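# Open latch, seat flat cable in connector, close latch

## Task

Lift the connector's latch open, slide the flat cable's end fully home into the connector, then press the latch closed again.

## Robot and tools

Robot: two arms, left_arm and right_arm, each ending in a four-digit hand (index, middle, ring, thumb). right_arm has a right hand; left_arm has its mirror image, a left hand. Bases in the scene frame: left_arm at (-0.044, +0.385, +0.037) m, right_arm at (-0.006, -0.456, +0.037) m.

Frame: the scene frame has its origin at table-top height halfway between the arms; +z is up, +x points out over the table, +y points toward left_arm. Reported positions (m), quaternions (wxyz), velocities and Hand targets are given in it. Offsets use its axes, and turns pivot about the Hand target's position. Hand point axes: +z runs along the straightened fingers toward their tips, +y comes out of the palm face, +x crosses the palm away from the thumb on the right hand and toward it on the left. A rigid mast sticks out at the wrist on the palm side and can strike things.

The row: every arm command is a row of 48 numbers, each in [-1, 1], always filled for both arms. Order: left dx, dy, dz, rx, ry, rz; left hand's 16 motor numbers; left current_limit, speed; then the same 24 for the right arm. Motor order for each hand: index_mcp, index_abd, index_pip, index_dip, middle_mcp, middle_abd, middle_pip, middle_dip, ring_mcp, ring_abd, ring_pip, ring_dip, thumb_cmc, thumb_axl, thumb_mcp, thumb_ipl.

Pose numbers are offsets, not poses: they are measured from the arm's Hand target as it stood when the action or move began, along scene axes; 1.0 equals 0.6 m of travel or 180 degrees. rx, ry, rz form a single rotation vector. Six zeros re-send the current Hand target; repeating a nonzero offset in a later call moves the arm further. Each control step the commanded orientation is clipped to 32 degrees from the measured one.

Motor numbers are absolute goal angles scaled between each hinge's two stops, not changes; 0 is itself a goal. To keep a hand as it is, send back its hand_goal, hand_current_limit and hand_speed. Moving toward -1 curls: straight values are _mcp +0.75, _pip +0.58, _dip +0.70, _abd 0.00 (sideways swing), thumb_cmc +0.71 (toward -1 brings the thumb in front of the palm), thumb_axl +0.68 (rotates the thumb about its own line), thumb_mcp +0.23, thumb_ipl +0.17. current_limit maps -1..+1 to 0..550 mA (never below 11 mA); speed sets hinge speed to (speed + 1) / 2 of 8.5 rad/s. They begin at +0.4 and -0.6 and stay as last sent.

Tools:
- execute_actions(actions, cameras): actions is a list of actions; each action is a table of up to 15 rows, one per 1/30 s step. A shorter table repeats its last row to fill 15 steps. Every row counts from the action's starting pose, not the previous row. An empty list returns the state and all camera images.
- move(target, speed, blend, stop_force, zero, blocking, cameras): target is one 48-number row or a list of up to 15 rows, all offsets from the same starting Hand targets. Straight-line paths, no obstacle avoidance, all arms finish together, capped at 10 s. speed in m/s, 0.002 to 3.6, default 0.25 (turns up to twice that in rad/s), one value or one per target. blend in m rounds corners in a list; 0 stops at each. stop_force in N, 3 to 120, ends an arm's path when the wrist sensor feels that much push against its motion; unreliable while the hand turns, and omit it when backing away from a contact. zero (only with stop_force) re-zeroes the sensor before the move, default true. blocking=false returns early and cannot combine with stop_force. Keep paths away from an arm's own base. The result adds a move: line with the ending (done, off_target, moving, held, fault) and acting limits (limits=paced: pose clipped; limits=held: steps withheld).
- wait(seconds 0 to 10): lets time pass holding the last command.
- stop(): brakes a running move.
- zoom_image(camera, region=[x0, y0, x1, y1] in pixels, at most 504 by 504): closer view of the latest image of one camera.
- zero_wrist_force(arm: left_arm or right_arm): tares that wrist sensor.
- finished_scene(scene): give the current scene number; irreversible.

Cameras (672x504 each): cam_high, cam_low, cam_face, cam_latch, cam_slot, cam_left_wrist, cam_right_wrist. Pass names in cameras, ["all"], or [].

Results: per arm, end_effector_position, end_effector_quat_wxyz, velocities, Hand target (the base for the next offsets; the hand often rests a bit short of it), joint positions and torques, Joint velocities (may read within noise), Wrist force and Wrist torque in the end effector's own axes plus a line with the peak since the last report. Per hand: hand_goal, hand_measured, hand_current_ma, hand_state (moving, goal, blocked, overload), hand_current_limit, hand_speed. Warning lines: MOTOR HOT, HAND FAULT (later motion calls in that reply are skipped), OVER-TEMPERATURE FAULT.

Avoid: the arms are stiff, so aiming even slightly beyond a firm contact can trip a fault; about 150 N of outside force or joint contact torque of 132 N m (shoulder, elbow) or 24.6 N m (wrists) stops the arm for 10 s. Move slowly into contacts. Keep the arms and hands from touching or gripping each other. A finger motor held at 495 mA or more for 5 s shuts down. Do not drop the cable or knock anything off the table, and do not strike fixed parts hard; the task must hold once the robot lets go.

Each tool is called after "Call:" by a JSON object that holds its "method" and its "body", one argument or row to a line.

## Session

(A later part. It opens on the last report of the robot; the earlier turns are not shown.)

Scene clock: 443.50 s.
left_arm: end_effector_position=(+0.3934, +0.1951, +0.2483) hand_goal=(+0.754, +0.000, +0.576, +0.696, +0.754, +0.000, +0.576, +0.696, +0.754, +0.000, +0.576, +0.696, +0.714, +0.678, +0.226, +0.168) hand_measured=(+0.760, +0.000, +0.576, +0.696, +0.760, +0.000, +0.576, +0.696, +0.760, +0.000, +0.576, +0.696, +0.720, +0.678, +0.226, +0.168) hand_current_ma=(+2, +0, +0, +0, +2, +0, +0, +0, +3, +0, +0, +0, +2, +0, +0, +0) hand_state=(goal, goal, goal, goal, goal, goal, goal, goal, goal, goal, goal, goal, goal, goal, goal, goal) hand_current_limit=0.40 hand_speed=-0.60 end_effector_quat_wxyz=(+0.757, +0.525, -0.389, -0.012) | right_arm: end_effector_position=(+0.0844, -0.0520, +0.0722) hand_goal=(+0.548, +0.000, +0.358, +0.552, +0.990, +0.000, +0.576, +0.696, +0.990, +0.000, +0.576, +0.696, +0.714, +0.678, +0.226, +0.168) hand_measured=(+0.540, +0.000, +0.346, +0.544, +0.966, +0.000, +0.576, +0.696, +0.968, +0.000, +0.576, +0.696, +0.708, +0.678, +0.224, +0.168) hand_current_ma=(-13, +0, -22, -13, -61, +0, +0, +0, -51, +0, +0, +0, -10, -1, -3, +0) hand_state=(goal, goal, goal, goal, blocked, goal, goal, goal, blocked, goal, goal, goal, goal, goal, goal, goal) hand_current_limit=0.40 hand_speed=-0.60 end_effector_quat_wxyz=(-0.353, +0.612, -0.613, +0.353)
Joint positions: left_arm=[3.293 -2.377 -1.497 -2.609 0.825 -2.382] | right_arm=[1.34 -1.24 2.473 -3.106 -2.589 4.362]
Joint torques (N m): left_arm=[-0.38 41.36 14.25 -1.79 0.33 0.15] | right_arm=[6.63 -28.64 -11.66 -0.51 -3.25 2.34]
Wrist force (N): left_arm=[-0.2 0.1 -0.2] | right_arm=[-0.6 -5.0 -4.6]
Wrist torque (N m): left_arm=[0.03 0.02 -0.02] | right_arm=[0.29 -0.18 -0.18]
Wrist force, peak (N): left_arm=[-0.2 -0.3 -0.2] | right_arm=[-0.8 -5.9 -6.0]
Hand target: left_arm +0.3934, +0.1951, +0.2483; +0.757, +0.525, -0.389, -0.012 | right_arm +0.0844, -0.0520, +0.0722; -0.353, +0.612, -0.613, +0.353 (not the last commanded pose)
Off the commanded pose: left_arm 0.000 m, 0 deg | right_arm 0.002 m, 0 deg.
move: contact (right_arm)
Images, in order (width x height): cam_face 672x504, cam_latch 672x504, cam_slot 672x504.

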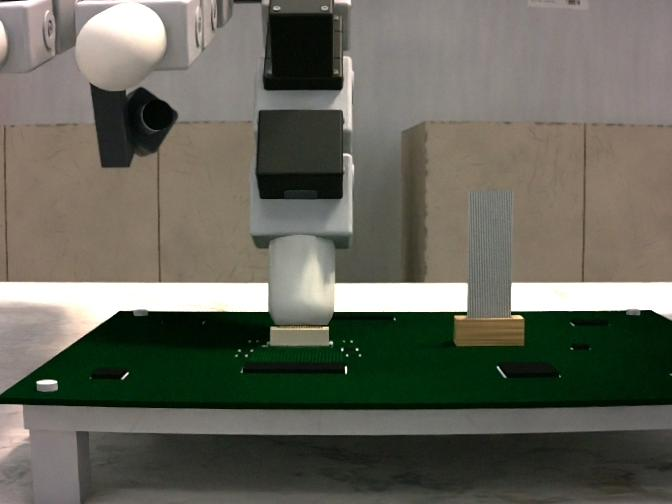

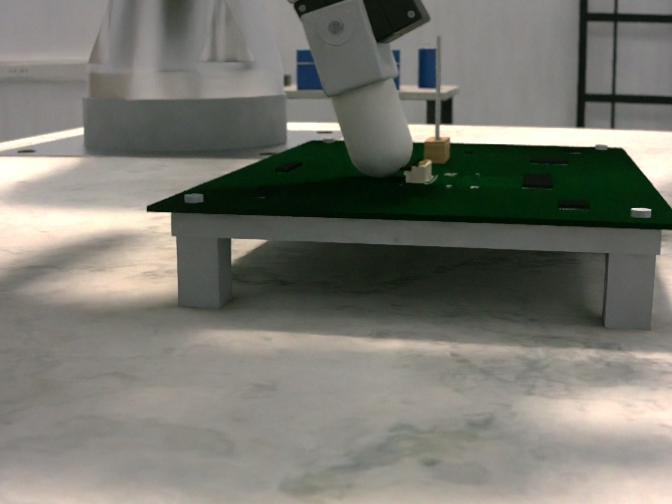

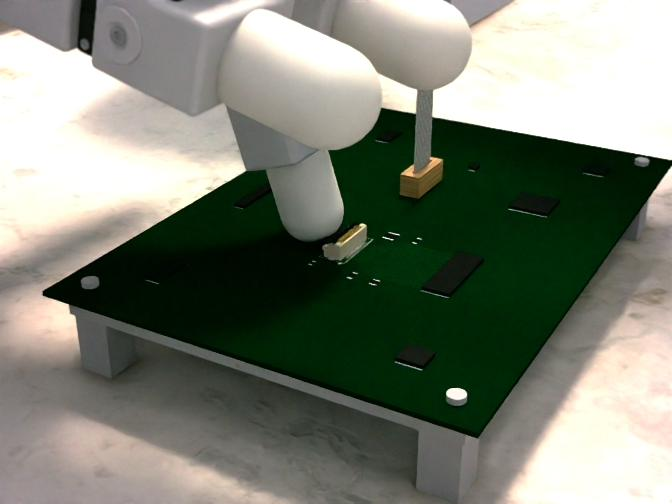

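Call:
{"method": "move", "body": {
  "target": [
    [0,0,0,0,0,0,0.754,0,0.576,0.696,0.754,0,0.576,0.696,0.754,0,0.576,0.696,0.714,0.678,0.226,0.168,0.4,-0.6,0.0025,0,0,0,0,0,0.548,0,0.358,0.551,0.99,0,0.576,0.696,0.99,0,0.576,0.696,0.714,0.678,0.226,0.168,0.4,-0.6],
    [0,0,0,0,0,0,0.754,0,0.576,0.696,0.754,0,0.576,0.696,0.754,0,0.576,0.696,0.714,0.678,0.226,0.168,0.4,-0.6,0.0045,0,0.0075,0,0,0,0.548,0,0.358,0.551,0.99,0,0.576,0.696,0.99,0,0.576,0.696,0.714,0.678,0.226,0.168,0.4,-0.6]
  ],
  "speed": 0.01,
  "cameras": ["cam_latch","cam_slot"]
}}

Call:
{"method": "zoom_image", "body": {
  "camera": "cam_latch",
  "region": [380, 145, 440, 190]
}}

Call:
{"method": "zoom_image", "body": {
  "camera": "cam_slot",
  "region": [310, 208, 374, 264]
}}

Scene clock: 455.30 s.
left_arm: end_effector_position=(+0.3934, +0.1951, +0.2483) hand_goal=(+0.754, +0.000, +0.576, +0.696, +0.754, +0.000, +0.576, +0.696, +0.754, +0.000, +0.576, +0.696, +0.714, +0.678, +0.226, +0.168) hand_measured=(+0.760, +0.000, +0.576, +0.696, +0.760, +0.000, +0.576, +0.696, +0.760, +0.000, +0.576, +0.696, +0.720, +0.678, +0.226, +0.168) hand_current_ma=(+2, +0, +0, +0, +2, +0, +0, +0, +3, +0, +0, +0, +2, +0, +0, +0) hand_state=(goal, goal, goal, goal, goal, goal, goal, goal, goal, goal, goal, goal, goal, goal, goal, goal) hand_current_limit=0.40 hand_speed=-0.60 end_effector_quat_wxyz=(+0.757, +0.525, -0.389, -0.012) | right_arm: end_effector_position=(+0.0871, -0.0520, +0.0766) hand_goal=(+0.548, +0.000, +0.358, +0.552, +0.990, +0.000, +0.576, +0.696, +0.990, +0.000, +0.576, +0.696, +0.714, +0.678, +0.226, +0.168) hand_measured=(+0.534, +0.002, +0.352, +0.548, +0.966, +0.000, +0.576, +0.696, +0.968, +0.000, +0.576, +0.696, +0.708, +0.678, +0.224, +0.168) hand_current_ma=(-29, +1, -9, -4, -61, +0, +0, +0, -51, +0, +0, +0, -10, -1, -3, +0) hand_state=(goal, goal, goal, goal, blocked, goal, goal, goal, blocked, goal, goal, goal, goal, goal, goal, goal) hand_current_limit=0.40 hand_speed=-0.60 end_effector_quat_wxyz=(-0.353, +0.612, -0.613, +0.353)
Joint positions: left_arm=[3.293 -2.377 -1.497 -2.609 0.825 -2.382] | right_arm=[1.333 -1.252 2.472 -3.104 -2.587 4.348]
Joint torques (N m): left_arm=[-1.34 42.53 13.48 -1.43 0.19 0.38] | right_arm=[-4.95 -30.42 -16.63 -1.25 0.51 -2.81]
Wrist force (N): left_arm=[0.0 0.0 0.0] | right_arm=[-0.7 -1.1 1.0]
Wrist torque (N m): left_arm=[-0.01 0.01 -0.01] | right_arm=[0.02 -0.04 -0.11]
Wrist force, peak (N): left_arm=[-0.2 -0.3 -0.2] | right_arm=[-0.7 -8.5 -9.6]
Hand target: left_arm +0.3934, +0.1951, +0.2483; +0.757, +0.525, -0.389, -0.012 | right_arm +0.0871, -0.0520, +0.0767; -0.353, +0.612, -0.613, +0.353
Off the commanded pose: left_arm 0.000 m, 0 deg | right_arm 0.000 m, 0 deg.
move: done
Images, in order (width x height): cam_latch 672x504, cam_slot 672x504.

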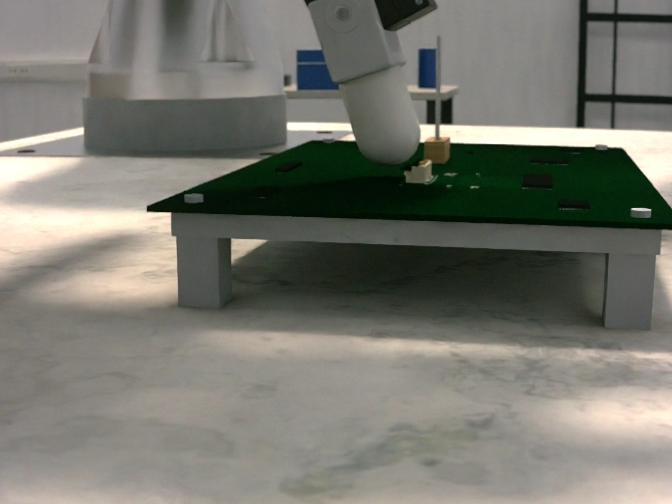

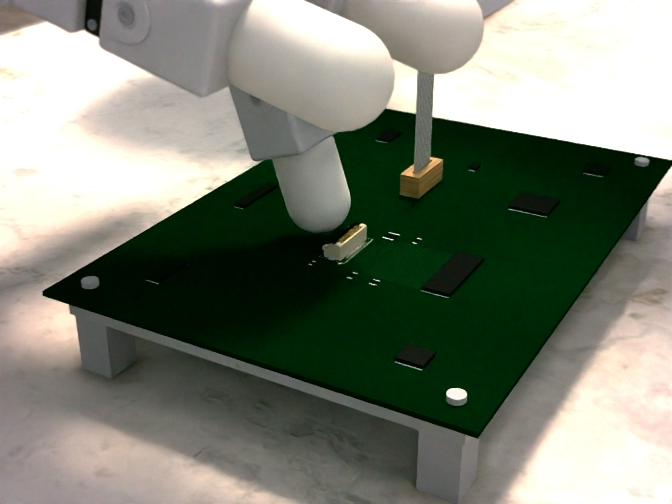

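Scaled by 8.400 from the camera's 672x504 image, which has a finer 960x720 frame.

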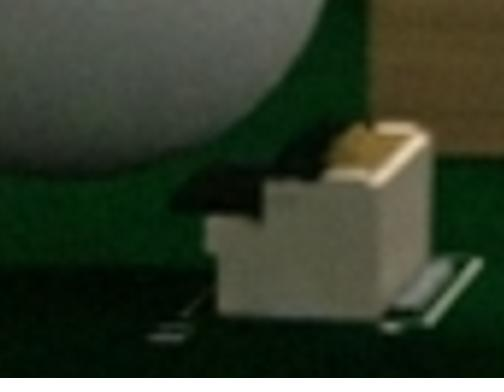

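Scaled by 7.875 from the camera's 672x504 image, which has a finer 960x720 frame.

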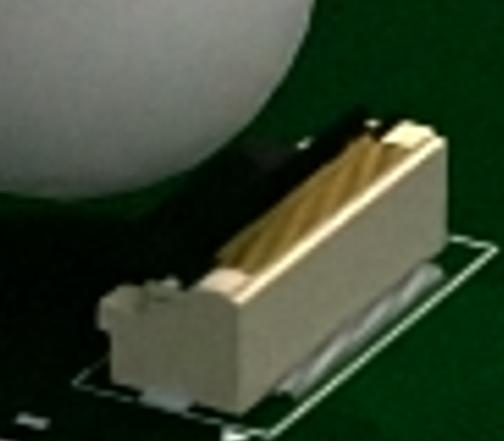

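Call:
{"method": "move", "body": {
  "target": [
    [0,0,0,0,0,0,0.754,0,0.576,0.696,0.754,0,0.576,0.696,0.754,0,0.576,0.696,0.714,0.678,0.226,0.168,0.4,-0.6,0,0,0.12,0,0,0,0.754,0,0.576,0.696,0.754,0,0.576,0.696,0.754,0,0.576,0.696,0.714,0.678,0.226,0.168,0.4,-0.6],
    [0,0,0,0,0,0,0.754,0,0.576,0.696,0.754,0,0.576,0.696,0.754,0,0.576,0.696,0.714,0.678,0.226,0.168,0.4,-0.6,0.2365,0.0983,0.04,0,0,0,0.754,0,0.576,0.696,0.754,0,0.576,0.696,0.754,0,0.576,0.696,0.714,0.678,0.226,0.168,0.4,-0.6],
    [0,0,0,0,0,0,0.754,0,0.576,0.696,0.754,0,0.576,0.696,0.754,0,0.576,0.696,0.714,0.678,0.226,0.168,0.4,-0.6,0.2365,0.0983,-0.05,0,0,0,0.754,0,0.576,0.696,0.754,0,0.576,0.696,0.754,0,0.576,0.696,0.714,0.678,0.226,0.168,0.4,-0.6]
  ],
  "speed": 0.2,
  "blend": [0.02,0.01,0],
  "cameras": ["cam_right_wrist","cam_high"]
}}

Call:
{"method": "zoom_image", "body": {
  "camera": "cam_right_wrist",
  "region": [370, 0, 470, 75]
}}

Scene clock: 556.13 s.
left_arm: end_effector_position=(+0.3934, +0.1951, +0.2483) hand_goal=(+0.754, +0.000, +0.576, +0.696, +0.754, +0.000, +0.576, +0.696, +0.754, +0.000, +0.576, +0.696, +0.714, +0.678, +0.226, +0.168) hand_measured=(+0.760, +0.000, +0.576, +0.696, +0.760, +0.000, +0.576, +0.696, +0.760, +0.000, +0.576, +0.696, +0.720, +0.678, +0.226, +0.168) hand_current_ma=(+2, +0, +0, +0, +2, +0, +0, +0, +3, +0, +0, +0, +2, +0, +0, +0) hand_state=(goal, goal, goal, goal, goal, goal, goal, goal, goal, goal, goal, goal, goal, goal, goal, goal) hand_current_limit=0.40 hand_speed=-0.60 end_effector_quat_wxyz=(+0.757, +0.525, -0.389, -0.012) | right_arm: end_effector_position=(+0.2290, +0.0070, +0.0468) hand_goal=(+0.754, +0.000, +0.576, +0.696, +0.754, +0.000, +0.576, +0.696, +0.754, +0.000, +0.576, +0.696, +0.714, +0.678, +0.226, +0.168) hand_measured=(+0.736, +0.002, +0.568, +0.692, +0.746, +0.000, +0.576, +0.696, +0.746, +0.000, +0.576, +0.696, +0.708, +0.678, +0.224, +0.168) hand_current_ma=(-45, +1, -12, -5, -15, +0, +0, +0, -13, +0, +0, +0, -11, -1, -3, +0) hand_state=(goal, goal, goal, goal, goal, goal, goal, goal, goal, goal, goal, goal, goal, goal, goal, goal) hand_current_limit=0.40 hand_speed=-0.60 end_effector_quat_wxyz=(-0.353, +0.612, -0.613, +0.353)
Joint positions: left_arm=[3.293 -2.377 -1.497 -2.609 0.825 -2.382] | right_arm=[1.042 -0.971 2.259 -3.533 -2.446 3.908]
Joint torques (N m): left_arm=[-1.37 41.99 14.05 -1.35 0.13 0.23] | right_arm=[-5.37 -20.71 -15.32 -4.23 0.89 -2.56]
Wrist force (N): left_arm=[-0.1 -0.1 0.0] | right_arm=[-1.0 -0.9 1.0]
Wrist torque (N m): left_arm=[-0.01 0.01 -0.01] | right_arm=[0.02 0.00 -0.12]
Wrist force, peak (N): left_arm=[0.0 -0.2 -0.4] | right_arm=[-1.3 -2.8 1.6]
Hand target: left_arm +0.3934, +0.1951, +0.2483; +0.757, +0.525, -0.389, -0.012 | right_arm +0.2290, +0.0070, +0.0467; -0.353, +0.612, -0.613, +0.353
Off the commanded pose: left_arm 0.000 m, 0 deg | right_arm 0.000 m, 0 deg.
move: done
camera_calibration:
cam_right_wrist: T_world_to_cam=[[-0.326515, 0.748498, -0.577182, 0.127663], [-0.334286, 0.479737, 0.811237, -0.000843418], [0.884105, 0.457824, 0.0935709, -0.0774949], [0, 0, 0, 1]] pos_world=[0.109916, -0.0596722, 0.0816205]
Images, in order (width x height): cam_high 672x504, cam_right_wrist 672x504.

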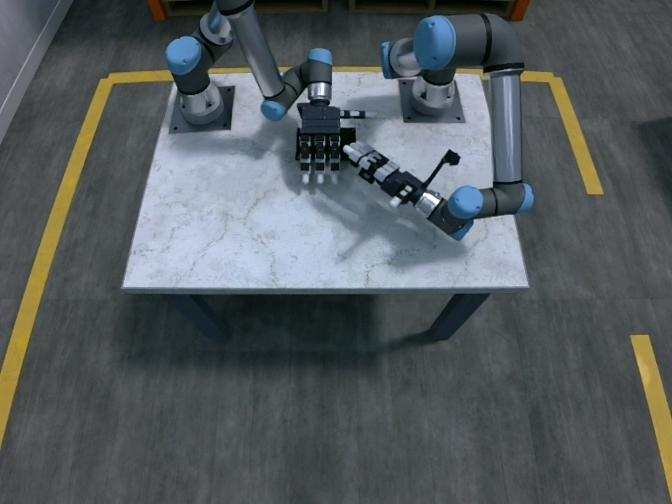

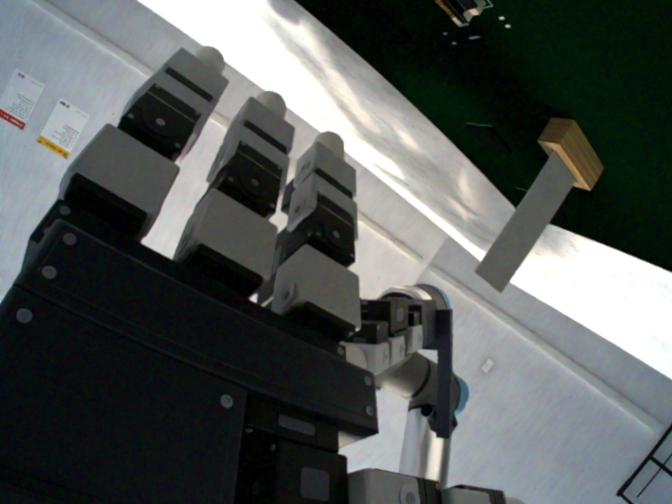

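Scaled by 5.040 from the camera's 672x504 image, which has a finer 960x720 frame.

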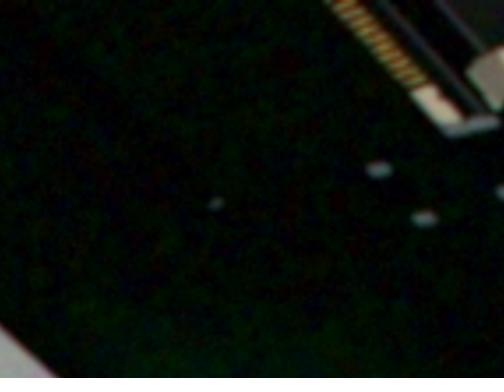

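Call:
{"method": "move", "body": {
  "target": [0,0,0,0,0,0,0.754,0,0.576,0.696,0.754,0,0.576,0.696,0.754,0,0.576,0.696,0.714,0.678,0.226,0.168,0.4,-0.6,0.01,-0.05,-0.005,0,0,0,0.754,0,0.576,0.696,0.754,0,0.576,0.696,0.754,0,0.576,0.696,0.714,0.678,0.226,0.168,0.4,-0.6],
  "speed": 0.1,
  "cameras": ["cam_right_wrist"]
}}

Call:
{"method": "zoom_image", "body": {
  "camera": "cam_right_wrist",
  "region": [420, 80, 540, 170]
}}

Scene clock: 571.40 s.
left_arm: end_effector_position=(+0.3934, +0.1951, +0.2483) hand_goal=(+0.754, +0.000, +0.576, +0.696, +0.754, +0.000, +0.576, +0.696, +0.754, +0.000, +0.576, +0.696, +0.714, +0.678, +0.226, +0.168) hand_measured=(+0.760, +0.000, +0.576, +0.696, +0.760, +0.000, +0.576, +0.696, +0.760, +0.000, +0.576, +0.696, +0.720, +0.678, +0.226, +0.168) hand_current_ma=(+2, +0, +0, +0, +2, +0, +0, +0, +3, +0, +0, +0, +2, +0, +0, +0) hand_state=(goal, goal, goal, goal, goal, goal, goal, goal, goal, goal, goal, goal, goal, goal, goal, goal) hand_current_limit=0.40 hand_speed=-0.60 end_effector_quat_wxyz=(+0.757, +0.525, -0.389, -0.012) | right_arm: end_effector_position=(+0.2350, -0.0229, +0.0437) hand_goal=(+0.754, +0.000, +0.576, +0.696, +0.754, +0.000, +0.576, +0.696, +0.754, +0.000, +0.576, +0.696, +0.714, +0.678, +0.226, +0.168) hand_measured=(+0.736, +0.002, +0.568, +0.692, +0.746, +0.000, +0.576, +0.696, +0.746, +0.000, +0.576, +0.696, +0.708, +0.678, +0.224, +0.168) hand_current_ma=(-45, +1, -12, -5, -15, +0, +0, +0, -13, +0, +0, +0, -11, -1, -3, +0) hand_state=(goal, goal, goal, goal, goal, goal, goal, goal, goal, goal, goal, goal, goal, goal, goal, goal) hand_current_limit=0.40 hand_speed=-0.60 end_effector_quat_wxyz=(-0.353, +0.612, -0.613, +0.353)
Joint positions: left_arm=[3.293 -2.377 -1.497 -2.609 0.825 -2.382] | right_arm=[0.994 -0.972 2.33 -3.645 -2.415 3.852]
Joint torques (N m): left_arm=[-1.01 42.32 14.73 -1.46 0.15 -0.02] | right_arm=[-5.64 -18.87 -1.14 -4.3 0.86 -2.52]
Wrist force (N): left_arm=[0.1 -0.1 -0.2] | right_arm=[-0.9 -1.0 0.7]
Wrist torque (N m): left_arm=[0.00 -0.02 0.01] | right_arm=[0.04 0.00 -0.14]
Wrist force, peak (N): left_arm=[-0.2 -0.2 -0.4] | right_arm=[-1.5 -1.1 1.0]
Hand target: left_arm +0.3934, +0.1951, +0.2483; +0.757, +0.525, -0.389, -0.012 | right_arm +0.2350, -0.0230, +0.0437; -0.353, +0.612, -0.613, +0.353
Off the commanded pose: left_arm 0.000 m, 0 deg | right_arm 0.000 m, 0 deg.
move: done
camera_calibration:
cam_right_wrist: T_world_to_cam=[[-0.326581, 0.748464, -0.577189, 0.150219], [-0.334328, 0.479715, 0.811233, 0.0180248], [0.884064, 0.457903, 0.0935665, -0.0688088], [0, 0, 0, 1]] pos_world=[0.115916, -0.0895724, 0.0785206]
Images, in order (width x height): cam_right_wrist 672x504.

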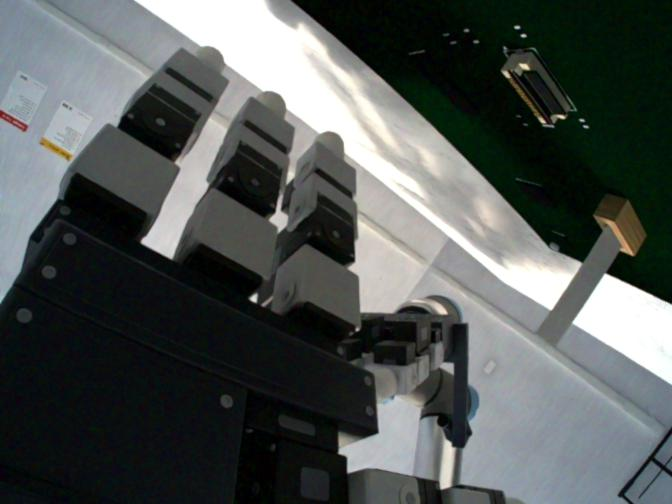

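Scaled by 4.200 from the camera's 672x504 image, which has a finer 960x720 frame.

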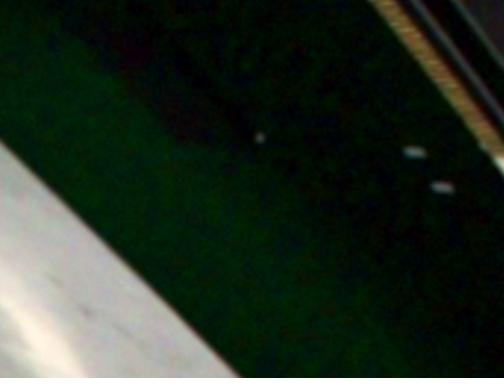

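Call:
{"method": "zoom_image", "body": {
  "camera": "cam_right_wrist",
  "region": [494, 40, 590, 134]
}}

Scaled by 5.250 from the camera's 672x504 image, which has a finer 960x720 frame.

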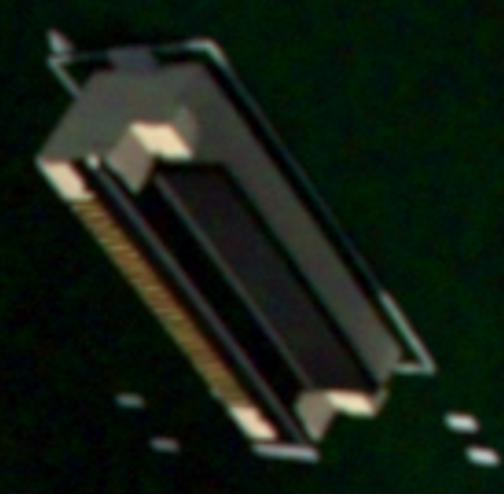

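Call:
{"method": "zoom_image", "body": {
  "camera": "cam_right_wrist",
  "region": [340, 280, 500, 460]
}}

Call:
{"method": "execute_actions", "body": {
  "actions": [],
  "cameras": ["cam_face","cam_slot","cam_left_wrist","cam_latch","cam_low"]
}}

Scaled by 2.800 from the camera's 672x504 image, which has a finer 960x720 frame.

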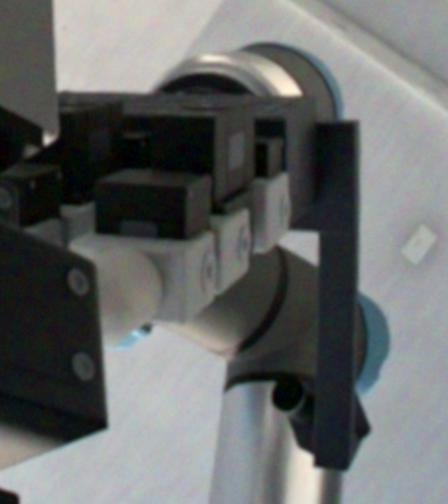

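Scene clock: 685.00 s.
left_arm: end_effector_position=(+0.3934, +0.1951, +0.2483) hand_goal=(+0.754, +0.000, +0.576, +0.696, +0.754, +0.000, +0.576, +0.696, +0.754, +0.000, +0.576, +0.696, +0.714, +0.678, +0.226, +0.168) hand_measured=(+0.760, +0.000, +0.576, +0.696, +0.760, +0.000, +0.576, +0.696, +0.760, +0.000, +0.576, +0.696, +0.720, +0.678, +0.226, +0.168) hand_current_ma=(+2, +0, +0, +0, +2, +0, +0, +0, +3, +0, +0, +0, +2, +0, +0, +0) hand_state=(goal, goal, goal, goal, goal, goal, goal, goal, goal, goal, goal, goal, goal, goal, goal, goal) hand_current_limit=0.40 hand_speed=-0.60 end_effector_quat_wxyz=(+0.757, +0.525, -0.389, -0.012) | right_arm: end_effector_position=(+0.2350, -0.0230, +0.0437) hand_goal=(+0.754, +0.000, +0.576, +0.696, +0.754, +0.000, +0.576, +0.696, +0.754, +0.000, +0.576, +0.696, +0.714, +0.678, +0.226, +0.168) hand_measured=(+0.736, +0.002, +0.568, +0.692, +0.746, +0.000, +0.576, +0.696, +0.746, +0.000, +0.576, +0.696, +0.708, +0.678, +0.224, +0.168) hand_current_ma=(-45, +1, -12, -5, -15, +0, +0, +0, -13, +0, +0, +0, -11, -1, -3, +0) hand_state=(goal, goal, goal, goal, goal, goal, goal, goal, goal, goal, goal, goal, goal, goal, goal, goal) hand_current_limit=0.40 hand_speed=-0.60 end_effector_quat_wxyz=(-0.353, +0.612, -0.613, +0.353)
Joint positions: left_arm=[3.293 -2.377 -1.497 -2.609 0.825 -2.382] | right_arm=[0.994 -0.972 2.331 -3.646 -2.415 3.851]
Joint velocities: within noise
Joint torques (N m): left_arm=[-1.78 41.72 14.39 -1.43 0.17 0.22] | right_arm=[-4.78 -18.54 -0.86 -4.31 0.75 -2.62]
Wrist force (N): left_arm=[0.0 0.0 -0.2] | right_arm=[-0.7 -1.2 0.6]
Wrist torque (N m): left_arm=[0.02 -0.01 0.00] | right_arm=[0.02 -0.01 -0.13]
Wrist force, peak (N): left_arm=[-0.3 -0.1 -0.3] | right_arm=[-1.0 -1.3 0.8]
Hand target: left_arm +0.3934, +0.1951, +0.2483; +0.757, +0.525, -0.389, -0.012 | right_arm +0.2350, -0.0230, +0.0437; -0.353, +0.612, -0.613, +0.353
Off the commanded pose: left_arm 0.000 m, 0 deg | right_arm 0.000 m, 0 deg.
Images, in order (width x height): cam_low 672x504, cam_face 672x504, cam_latch 672x504, cam_slot 672x504, cam_left_wrist 672x504.

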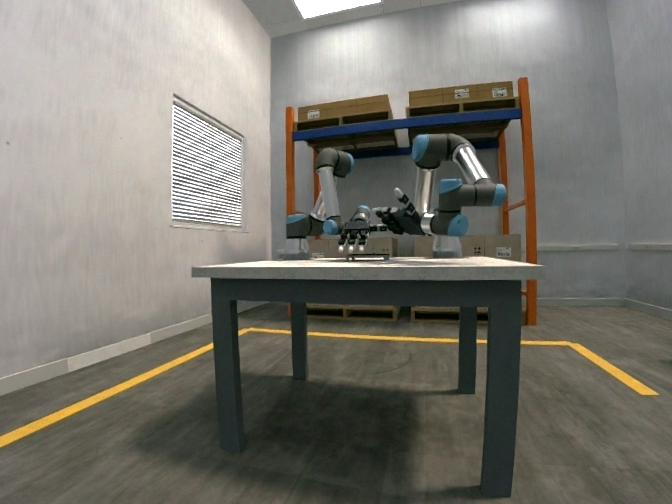

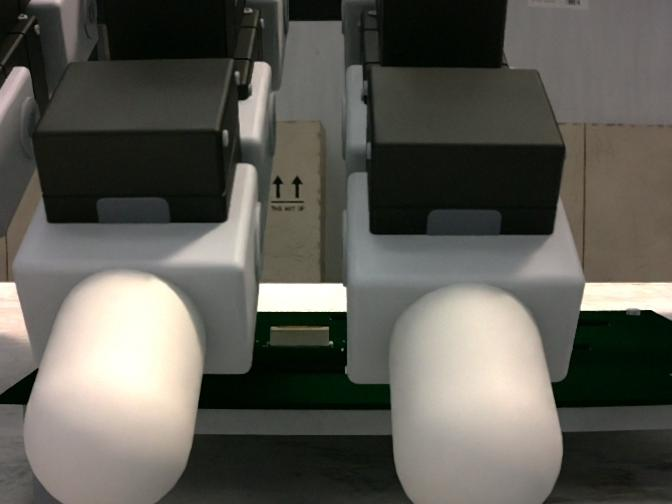

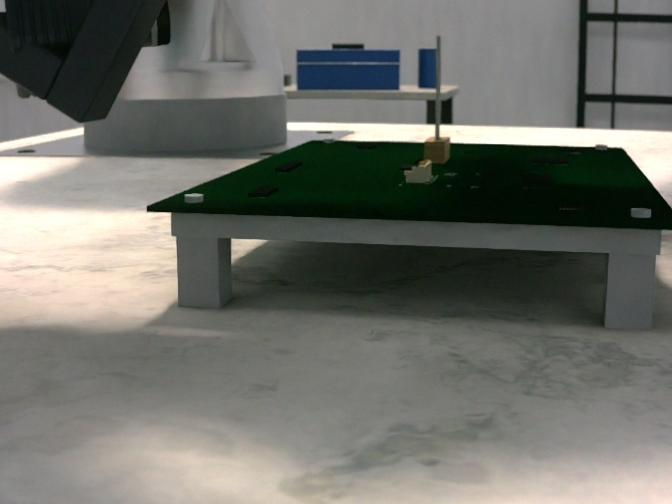

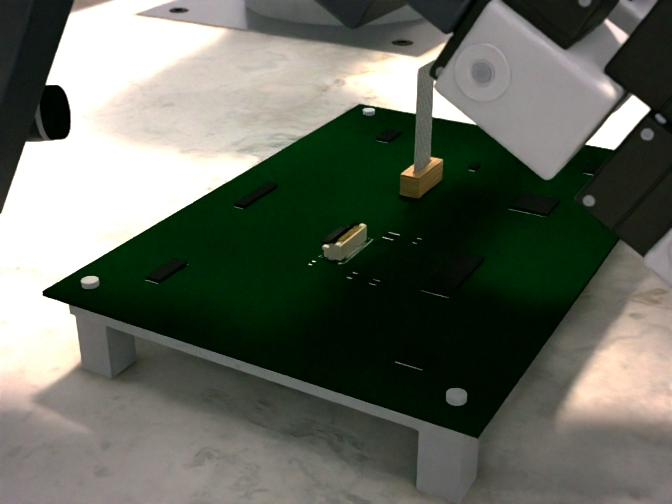

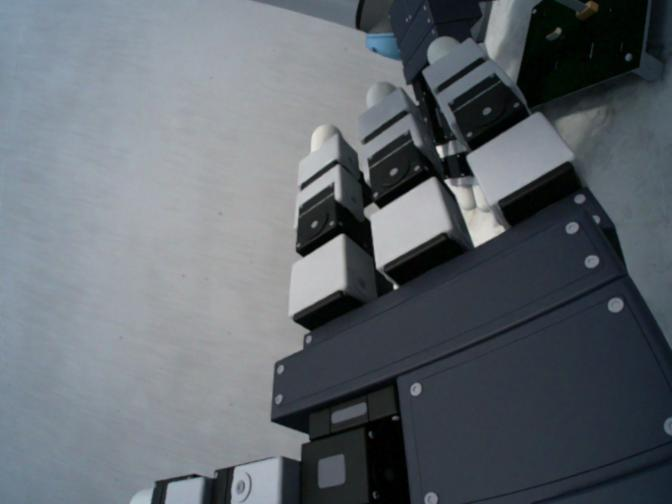

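Call:
{"method": "zoom_image", "body": {
  "camera": "cam_latch",
  "region": [0, 0, 190, 142]
}}

Call:
{"method": "zoom_image", "body": {
  "camera": "cam_slot",
  "region": [0, 0, 240, 230]
}}

Scaled by 2.653 from the camera's 672x504 image, which has a finer 960x720 frame.

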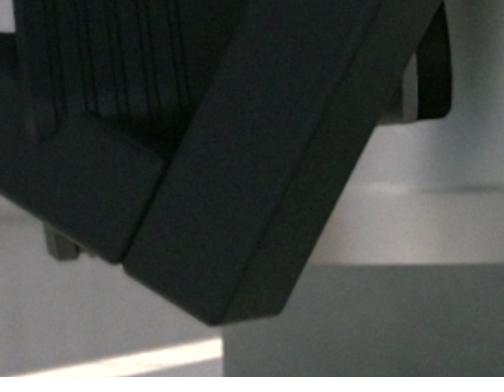

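Scaled by 2.100 from the camera's 672x504 image, which has a finer 960x720 frame.

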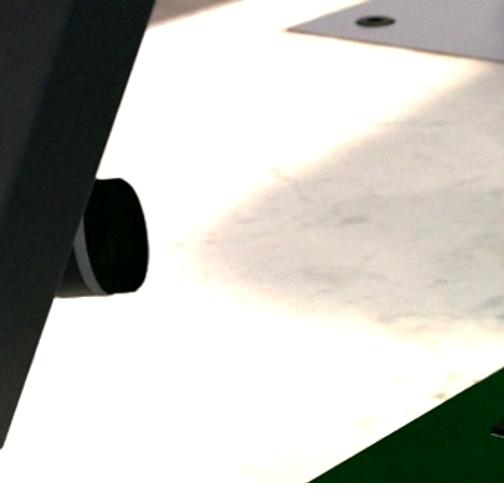

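Call:
{"method": "move", "body": {
  "target": [
    [0,0.28,0.1,0,0,0,0.754,0,0.576,0.696,0.754,0,0.576,0.696,0.754,0,0.576,0.696,0.714,0.678,0.226,0.168,0.4,-0.6,0,0,0.25,0,0,0,0.754,0,0.576,0.696,0.754,0,0.576,0.696,0.754,0,0.576,0.696,0.714,0.678,0.226,0.168,0.4,-0.6],
    [0,0.28,0.1,0,0,0,0.754,0,0.576,0.696,0.754,0,0.576,0.696,0.754,0,0.576,0.696,0.714,0.678,0.226,0.168,0.4,-0.6,0.0608,0.1417,0.27,0,-0.2,0,0.754,0,0.576,0.696,0.754,0,0.576,0.696,0.754,0,0.576,0.696,0.714,0.678,0.226,0.168,0.4,-0.6],
    [0,0.28,0.1,0,0,0,0.754,0,0.576,0.696,0.754,0,0.576,0.696,0.754,0,0.576,0.696,0.714,0.678,0.226,0.168,0.4,-0.6,0.0608,0.1417,0.1438,0,-0.2,0,0.754,0,0.576,0.696,0.754,0,0.576,0.696,0.754,0,0.576,0.696,0.714,0.678,0.226,0.168,0.4,-0.6]
  ],
  "speed": 0.2,
  "blend": [0.02,0.01,0],
  "cameras": ["cam_right_wrist","cam_high","cam_latch","cam_slot","cam_face"]
}}

Scene clock: 744.10 s.
left_arm: end_effector_position=(+0.3934, +0.3631, +0.3083) hand_goal=(+0.754, +0.000, +0.576, +0.696, +0.754, +0.000, +0.576, +0.696, +0.754, +0.000, +0.576, +0.696, +0.714, +0.678, +0.226, +0.168) hand_measured=(+0.760, +0.000, +0.576, +0.696, +0.760, +0.000, +0.576, +0.696, +0.760, +0.000, +0.576, +0.696, +0.720, +0.678, +0.226, +0.168) hand_current_ma=(+2, +0, +0, +0, +3, +0, +0, +0, +3, +0, +0, +0, +2, +0, +0, +0) hand_state=(goal, goal, goal, goal, goal, goal, goal, goal, goal, goal, goal, goal, goal, goal, goal, goal) hand_current_limit=0.40 hand_speed=-0.60 end_effector_quat_wxyz=(+0.757, +0.525, -0.389, -0.012) | right_arm: end_effector_position=(+0.2402, -0.0095, +0.1949) hand_goal=(+0.754, +0.000, +0.576, +0.696, +0.754, +0.000, +0.576, +0.696, +0.754, +0.000, +0.576, +0.696, +0.714, +0.678, +0.226, +0.168) hand_measured=(+0.736, +0.002, +0.568, +0.692, +0.744, +0.000, +0.576, +0.696, +0.746, +0.000, +0.576, +0.696, +0.706, +0.678, +0.224, +0.168) hand_current_ma=(-41, +1, -11, -5, -17, +0, +0, +0, -14, +0, +0, +0, -12, -1, -3, +0) hand_state=(goal, goal, goal, goal, goal, goal, goal, goal, goal, goal, goal, goal, goal, goal, goal, goal) hand_current_limit=0.40 hand_speed=-0.60 end_effector_quat_wxyz=(-0.382, +0.594, -0.595, +0.383)
Joint positions: left_arm=[3.569 -2.306 -1.439 -2.703 1.096 -2.443] | right_arm=[1.037 -1.322 2.252 -3.295 -2.507 3.811]
Joint torques (N m): left_arm=[7.03 31.67 22.47 -3.95 2.56 -2.51] | right_arm=[-4.67 -32.78 -8.89 -1.45 0.85 2.25]
Wrist force (N): left_arm=[0.1 0.1 -0.2] | right_arm=[-0.9 -1.1 1.2]
Wrist torque (N m): left_arm=[0.04 -0.03 0.02] | right_arm=[-0.01 0.00 -0.26]
Wrist force, peak (N): left_arm=[-0.4 0.9 -0.7] | right_arm=[-3.0 -0.7 0.3]
Hand target: left_arm +0.3934, +0.3631, +0.3083; +0.757, +0.525, -0.389, -0.012 | right_arm +0.2402, -0.0096, +0.1949; -0.382, +0.594, -0.596, +0.382 (not the last commanded pose)
Off the commanded pose: left_arm 0.000 m, 0 deg | right_arm 0.102 m, 31 deg.
move: held (right_arm; a check stopped the path); path passed 1 of 3 targets; limits=held
pose unreachable (right arm): on one or more control steps of this call, first in action 0 (counted from 0), this arm could not follow its commanded pose, so it was not sent that pose on those steps. It may still have moved: this result reports where it is.
cause: moving toward the commanded pose would bring two parts of the arm too close to each other (joints 4 (wrist 1) to 6 (wrist 3) lie between them).
camera_calibration:
cam_right_wrist: T_world_to_cam=[[-0.268564, 0.748726, -0.606039, 0.220936], [-0.409731, 0.480606, 0.775331, -0.0841416], [0.871776, 0.456539, 0.177703, -0.107138], [0, 0, 0, 1]] pos_world=[0.11826, -0.0760688, 0.218172]
Images, in order (width x height): cam_high 672x504, cam_face 672x504, cam_latch 672x504, cam_slot 672x504, cam_right_wrist 672x504.

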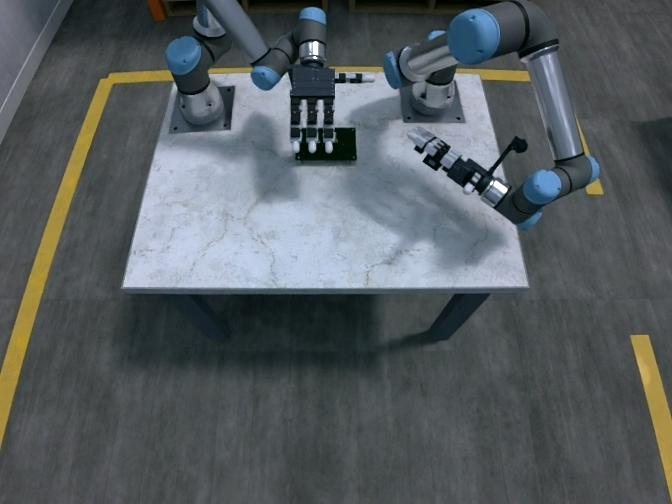

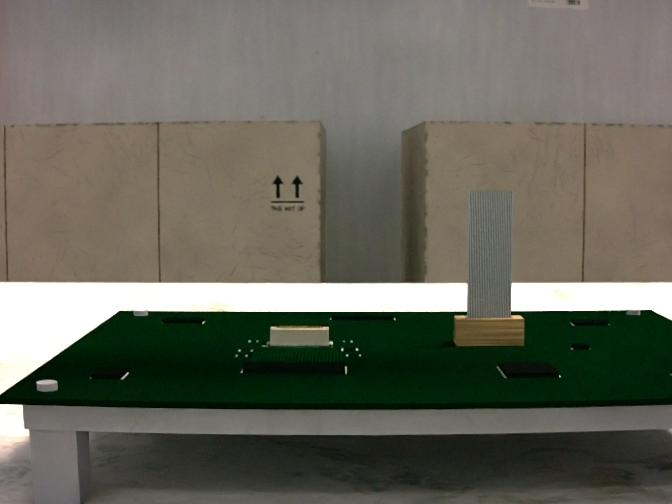

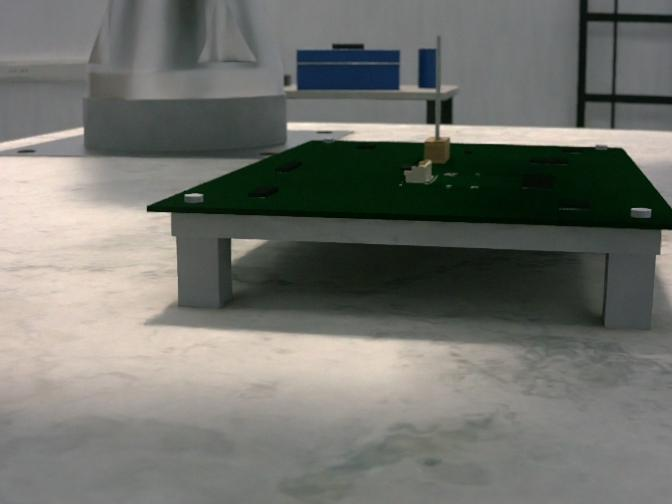

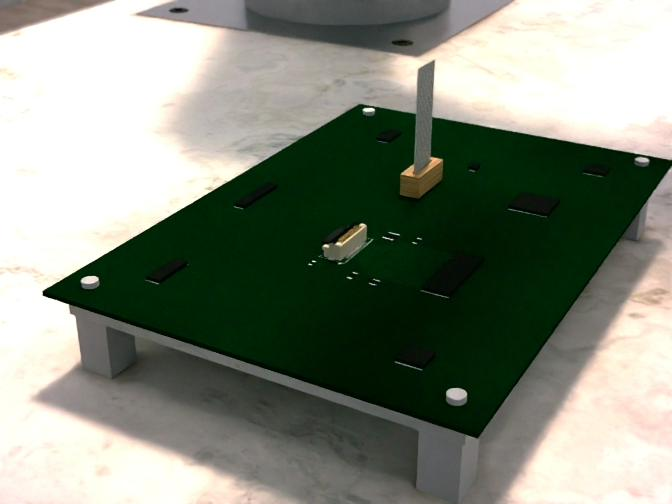

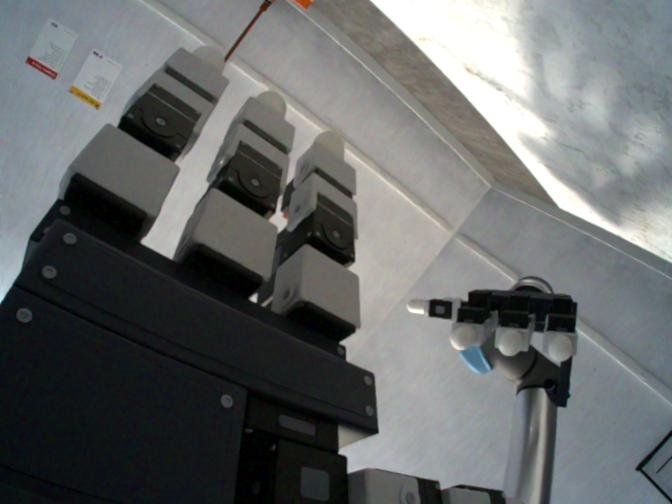

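Call:
{"method": "move", "body": {
  "target": [
    [0,0,0,0,0,0,0.754,0,0.576,0.696,0.754,0,0.576,0.696,0.754,0,0.576,0.696,0.714,0.678,0.226,0.168,0.4,-0.6,-0.3003,0.1527,0.03,0.0853,-0.1282,0.4973,0.754,0,0.576,0.696,0.754,0,0.576,0.696,0.754,0,0.576,0.696,0.714,0.678,0.226,0.168,0.4,-0.6],
    [0,0,0,0,0,0,0.754,0,0.576,0.696,0.754,0,0.576,0.696,0.754,0,0.576,0.696,0.714,0.678,0.226,0.168,0.4,-0.6,-0.3003,0.1527,-0.11,0.0853,-0.1282,0.4973,0.754,0,0.576,0.696,0.754,0,0.576,0.696,0.754,0,0.576,0.696,0.714,0.678,0.226,0.168,0.4,-0.6]
  ],
  "speed": 0.25,
  "blend": [0.02,0],
  "cameras": ["cam_high","cam_latch","cam_slot","cam_face"]
}}

Scene clock: 788.10 s.
left_arm: end_effector_position=(+0.3934, +0.3631, +0.3083) hand_goal=(+0.754, +0.000, +0.576, +0.696, +0.754, +0.000, +0.576, +0.696, +0.754, +0.000, +0.576, +0.696, +0.714, +0.678, +0.226, +0.168) hand_measured=(+0.760, +0.000, +0.576, +0.696, +0.760, +0.000, +0.576, +0.696, +0.760, +0.000, +0.576, +0.696, +0.720, +0.678, +0.226, +0.168) hand_current_ma=(+2, +0, +0, +0, +3, +0, +0, +0, +3, +0, +0, +0, +2, +0, +0, +0) hand_state=(goal, goal, goal, goal, goal, goal, goal, goal, goal, goal, goal, goal, goal, goal, goal, goal) hand_current_limit=0.40 hand_speed=-0.60 end_effector_quat_wxyz=(+0.757, +0.525, -0.389, -0.012) | right_arm: end_effector_position=(+0.0675, +0.0777, +0.2115) hand_goal=(+0.754, +0.000, +0.576, +0.696, +0.754, +0.000, +0.576, +0.696, +0.754, +0.000, +0.576, +0.696, +0.714, +0.678, +0.226, +0.168) hand_measured=(+0.736, +0.002, +0.568, +0.692, +0.744, +0.000, +0.576, +0.696, +0.746, +0.000, +0.576, +0.696, +0.706, +0.678, +0.224, +0.168) hand_current_ma=(-41, +1, -11, -5, -20, +0, +0, +0, -17, +0, +0, +0, -14, -1, -3, +0) hand_state=(goal, goal, goal, goal, goal, goal, goal, goal, goal, goal, goal, goal, goal, goal, goal, goal) hand_current_limit=0.40 hand_speed=-0.60 end_effector_quat_wxyz=(+0.700, -0.712, -0.001, -0.050)
Joint positions: left_arm=[3.569 -2.306 -1.439 -2.703 1.096 -2.443] | right_arm=[0.843 -1.119 2.44 -4.445 -0.961 3.059]
Joint torques (N m): left_arm=[7.62 31.71 22.57 -3.73 2.66 -2.38] | right_arm=[7.99 -32.57 -0.51 -0.3 -2.21 2.38]
Wrist force (N): left_arm=[0.1 0.1 -0.1] | right_arm=[-0.9 -1.2 1.6]
Wrist torque (N m): left_arm=[0.03 -0.03 0.02] | right_arm=[-0.17 0.03 -0.25]
Wrist force, peak (N): left_arm=[0.2 0.1 -0.5] | right_arm=[-2.3 -0.4 1.8]
Hand target: left_arm +0.3934, +0.3631, +0.3083; +0.757, +0.525, -0.389, -0.012 | right_arm +0.0676, +0.0777, +0.2115; +0.700, -0.712, -0.001, -0.050 (not the last commanded pose)
Off the commanded pose: left_arm 0.000 m, 0 deg | right_arm 0.083 m, 4 deg.
move: held (right_arm; a check stopped the path); path passed 0 of 2 targets; limits=held
pose unreachable (right arm): on one or more control steps of this call, first in action 0 (counted from 0), this arm could not follow its commanded pose, so it was not sent that pose on those steps. It may still have moved: this result reports where it is.
cause: moving toward the commanded pose would bring a part of the arm too close to another arm (a part of this arm just beyond joint 6 (wrist 3) and a part of the left arm just beyond its joint 2 (shoulder lift), at the place that arm is still heading or pushing toward).
Images, in order (width x height): cam_high 672x504, cam_face 672x504, cam_latch 672x504, cam_slot 672x504.

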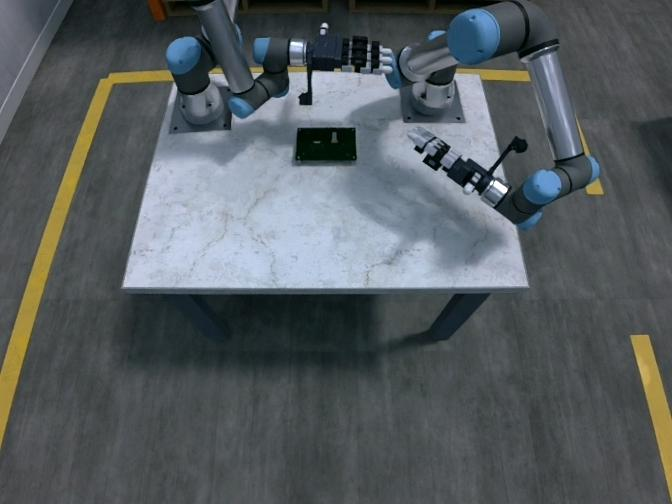

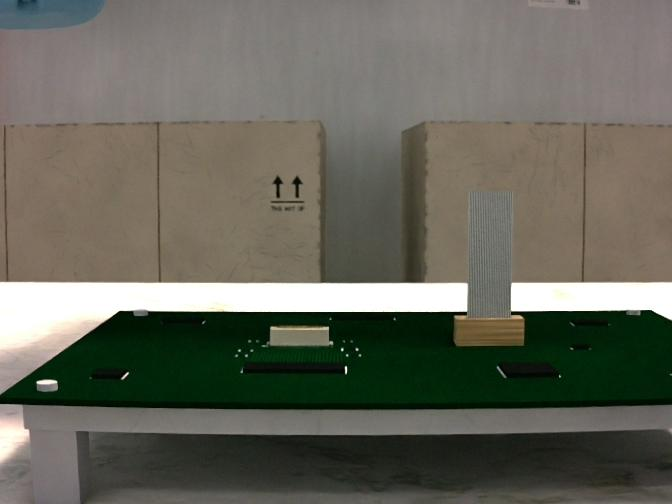

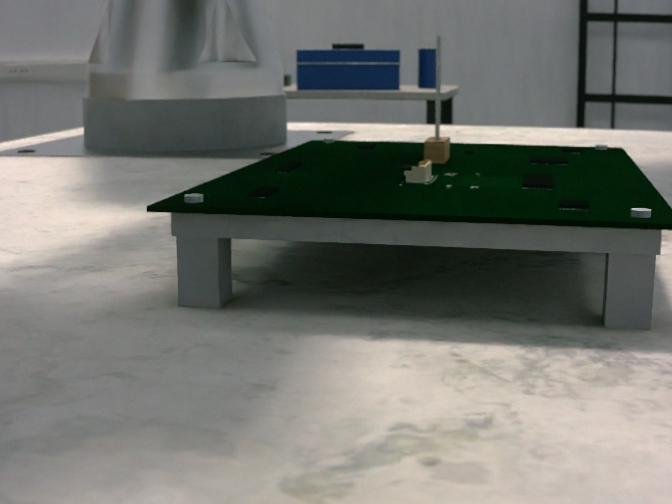

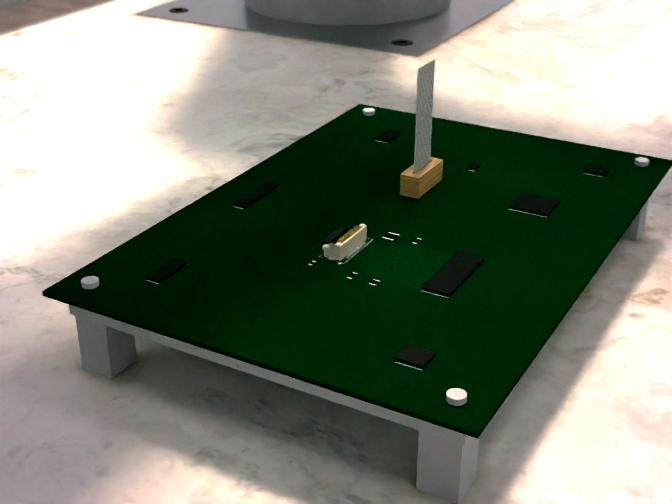

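Call:
{"method": "move", "body": {
  "target": [
    [0,-0.28,-0.1,0,0,0,0.754,0,0.576,0.696,0.754,0,0.576,0.696,0.754,0,0.576,0.696,0.714,0.678,0.226,0.168,0.4,-0.6,0,0,0,0,0,0,0.754,0,-0.81,-0.174,0.754,0,-0.81,-0.174,0.754,0,-0.81,-0.174,0.714,0.678,0.226,0.168,0.4,-0.3],
    [0,-0.28,-0.1,0,0,0,0.754,0,0.576,0.696,0.754,0,0.576,0.696,0.754,0,0.576,0.696,0.714,0.678,0.226,0.168,0.4,-0.6,-0.0125,-0.0045,-0.119,0.0043,-0.0048,0.0222,0.754,0,-0.81,-0.174,0.754,0,-0.81,-0.174,0.754,0,-0.81,-0.174,0.714,0.678,0.226,0.168,0.4,-0.3]
  ],
  "speed": 0.25,
  "cameras": ["cam_high","cam_latch","cam_slot"]
}}

Scene clock: 826.03 s.
left_arm: end_effector_position=(+0.3934, +0.3631, +0.3083) hand_goal=(+0.754, +0.000, +0.576, +0.696, +0.754, +0.000, +0.576, +0.696, +0.754, +0.000, +0.576, +0.696, +0.714, +0.678, +0.226, +0.168) hand_measured=(+0.760, +0.000, +0.576, +0.696, +0.760, +0.000, +0.576, +0.696, +0.760, +0.000, +0.576, +0.696, +0.720, +0.678, +0.226, +0.168) hand_current_ma=(+2, +0, +0, +0, +3, +0, +0, +0, +3, +0, +0, +0, +2, +0, +0, +0) hand_state=(goal, goal, goal, goal, goal, goal, goal, goal, goal, goal, goal, goal, goal, goal, goal, goal) hand_current_limit=0.40 hand_speed=-0.60 end_effector_quat_wxyz=(+0.757, +0.525, -0.389, -0.012) | right_arm: end_effector_position=(+0.0676, +0.0777, +0.2115) hand_goal=(+0.754, +0.000, -0.810, -0.174, +0.754, +0.000, -0.810, -0.174, +0.754, +0.000, -0.810, -0.174, +0.714, +0.678, +0.226, +0.168) hand_measured=(+0.736, +0.002, -0.806, -0.170, +0.744, +0.000, -0.806, -0.170, +0.746, +0.000, -0.806, -0.172, +0.706, +0.678, +0.224, +0.168) hand_current_ma=(-40, +1, +5, +5, -20, +0, +4, +5, -17, +0, +5, +4, -14, -1, -3, +0) hand_state=(goal, goal, goal, goal, goal, goal, goal, goal, goal, goal, goal, goal, goal, goal, goal, goal) hand_current_limit=0.40 hand_speed=-0.30 end_effector_quat_wxyz=(+0.700, -0.712, -0.001, -0.050)
Joint positions: left_arm=[3.569 -2.306 -1.439 -2.703 1.096 -2.443] | right_arm=[0.843 -1.12 2.44 -4.445 -0.961 3.059]
Joint torques (N m): left_arm=[6.19 36.84 21.37 -1.6 -0.95 -1.32] | right_arm=[7.46 -30.76 -0.66 -0.2 -2.14 2.41]
Wrist force (N): left_arm=[0.1 0.1 -0.3] | right_arm=[-0.6 -1.4 1.9]
Wrist torque (N m): left_arm=[0.04 -0.04 0.03] | right_arm=[-0.17 -0.01 -0.23]
Wrist force, peak (N): left_arm=[0.1 0.4 -0.3] | right_arm=[-0.8 -1.3 2.0]
Hand target: left_arm +0.3934, +0.3631, +0.3083; +0.757, +0.525, -0.389, -0.012 (not the last commanded pose) | right_arm +0.0676, +0.0777, +0.2115; +0.700, -0.712, -0.001, -0.050 (not the last commanded pose)
Off the commanded pose: left_arm 0.178 m, 0 deg | right_arm 0.072 m, 4 deg.
move: held (left_arm, right_arm; a check stopped the path); path passed 0 of 2 targets; limits=held
pose unreachable (left arm): on one or more control steps of this call, first in action 0 (counted from 0), this arm could not follow its commanded pose, so it was not sent that pose on those steps. It may still have moved: this result reports where it is.
cause: moving toward the commanded pose would bring a part of the arm too close to another arm (a part of this arm just beyond joint 2 (shoulder lift) and a part of the right arm just beyond its joint 6 (wrist 3), where that arm would come to rest).
pose unreachable (right arm): on one or more control steps of this call, first in action 0 (counted from 0), this arm could not follow its commanded pose, so it was not sent that pose on those steps. It may still have moved: this result reports where it is.
cause: moving toward the commanded pose would bring a part of the arm too close to another arm (a part of this arm just beyond joint 6 (wrist 3) and a part of the left arm just beyond its joint 2 (shoulder lift), along the way the arms are being sent, or toward where that arm still pushes).
Images, in order (width x height): cam_high 672x504, cam_latch 672x504, cam_slot 672x504.

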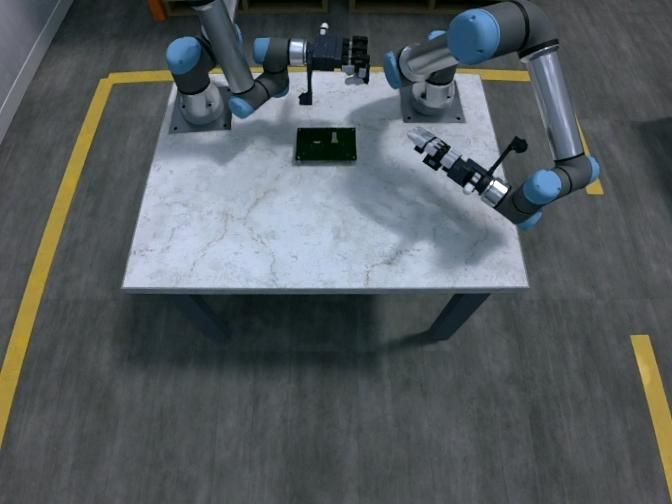

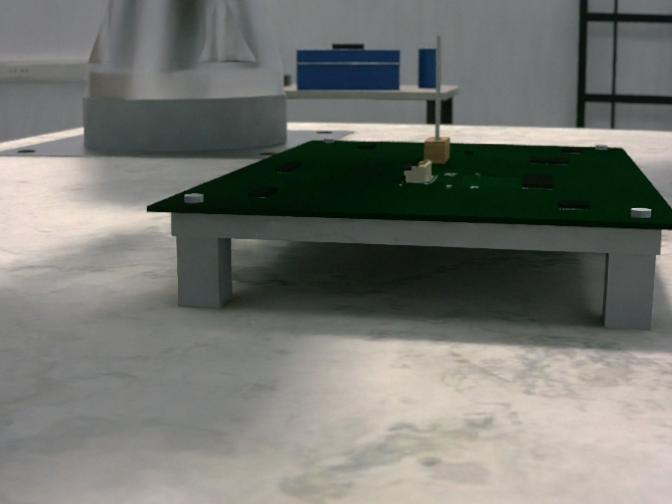

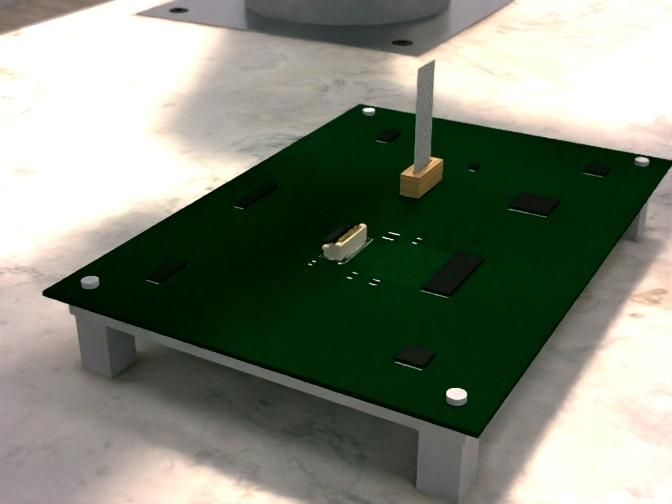

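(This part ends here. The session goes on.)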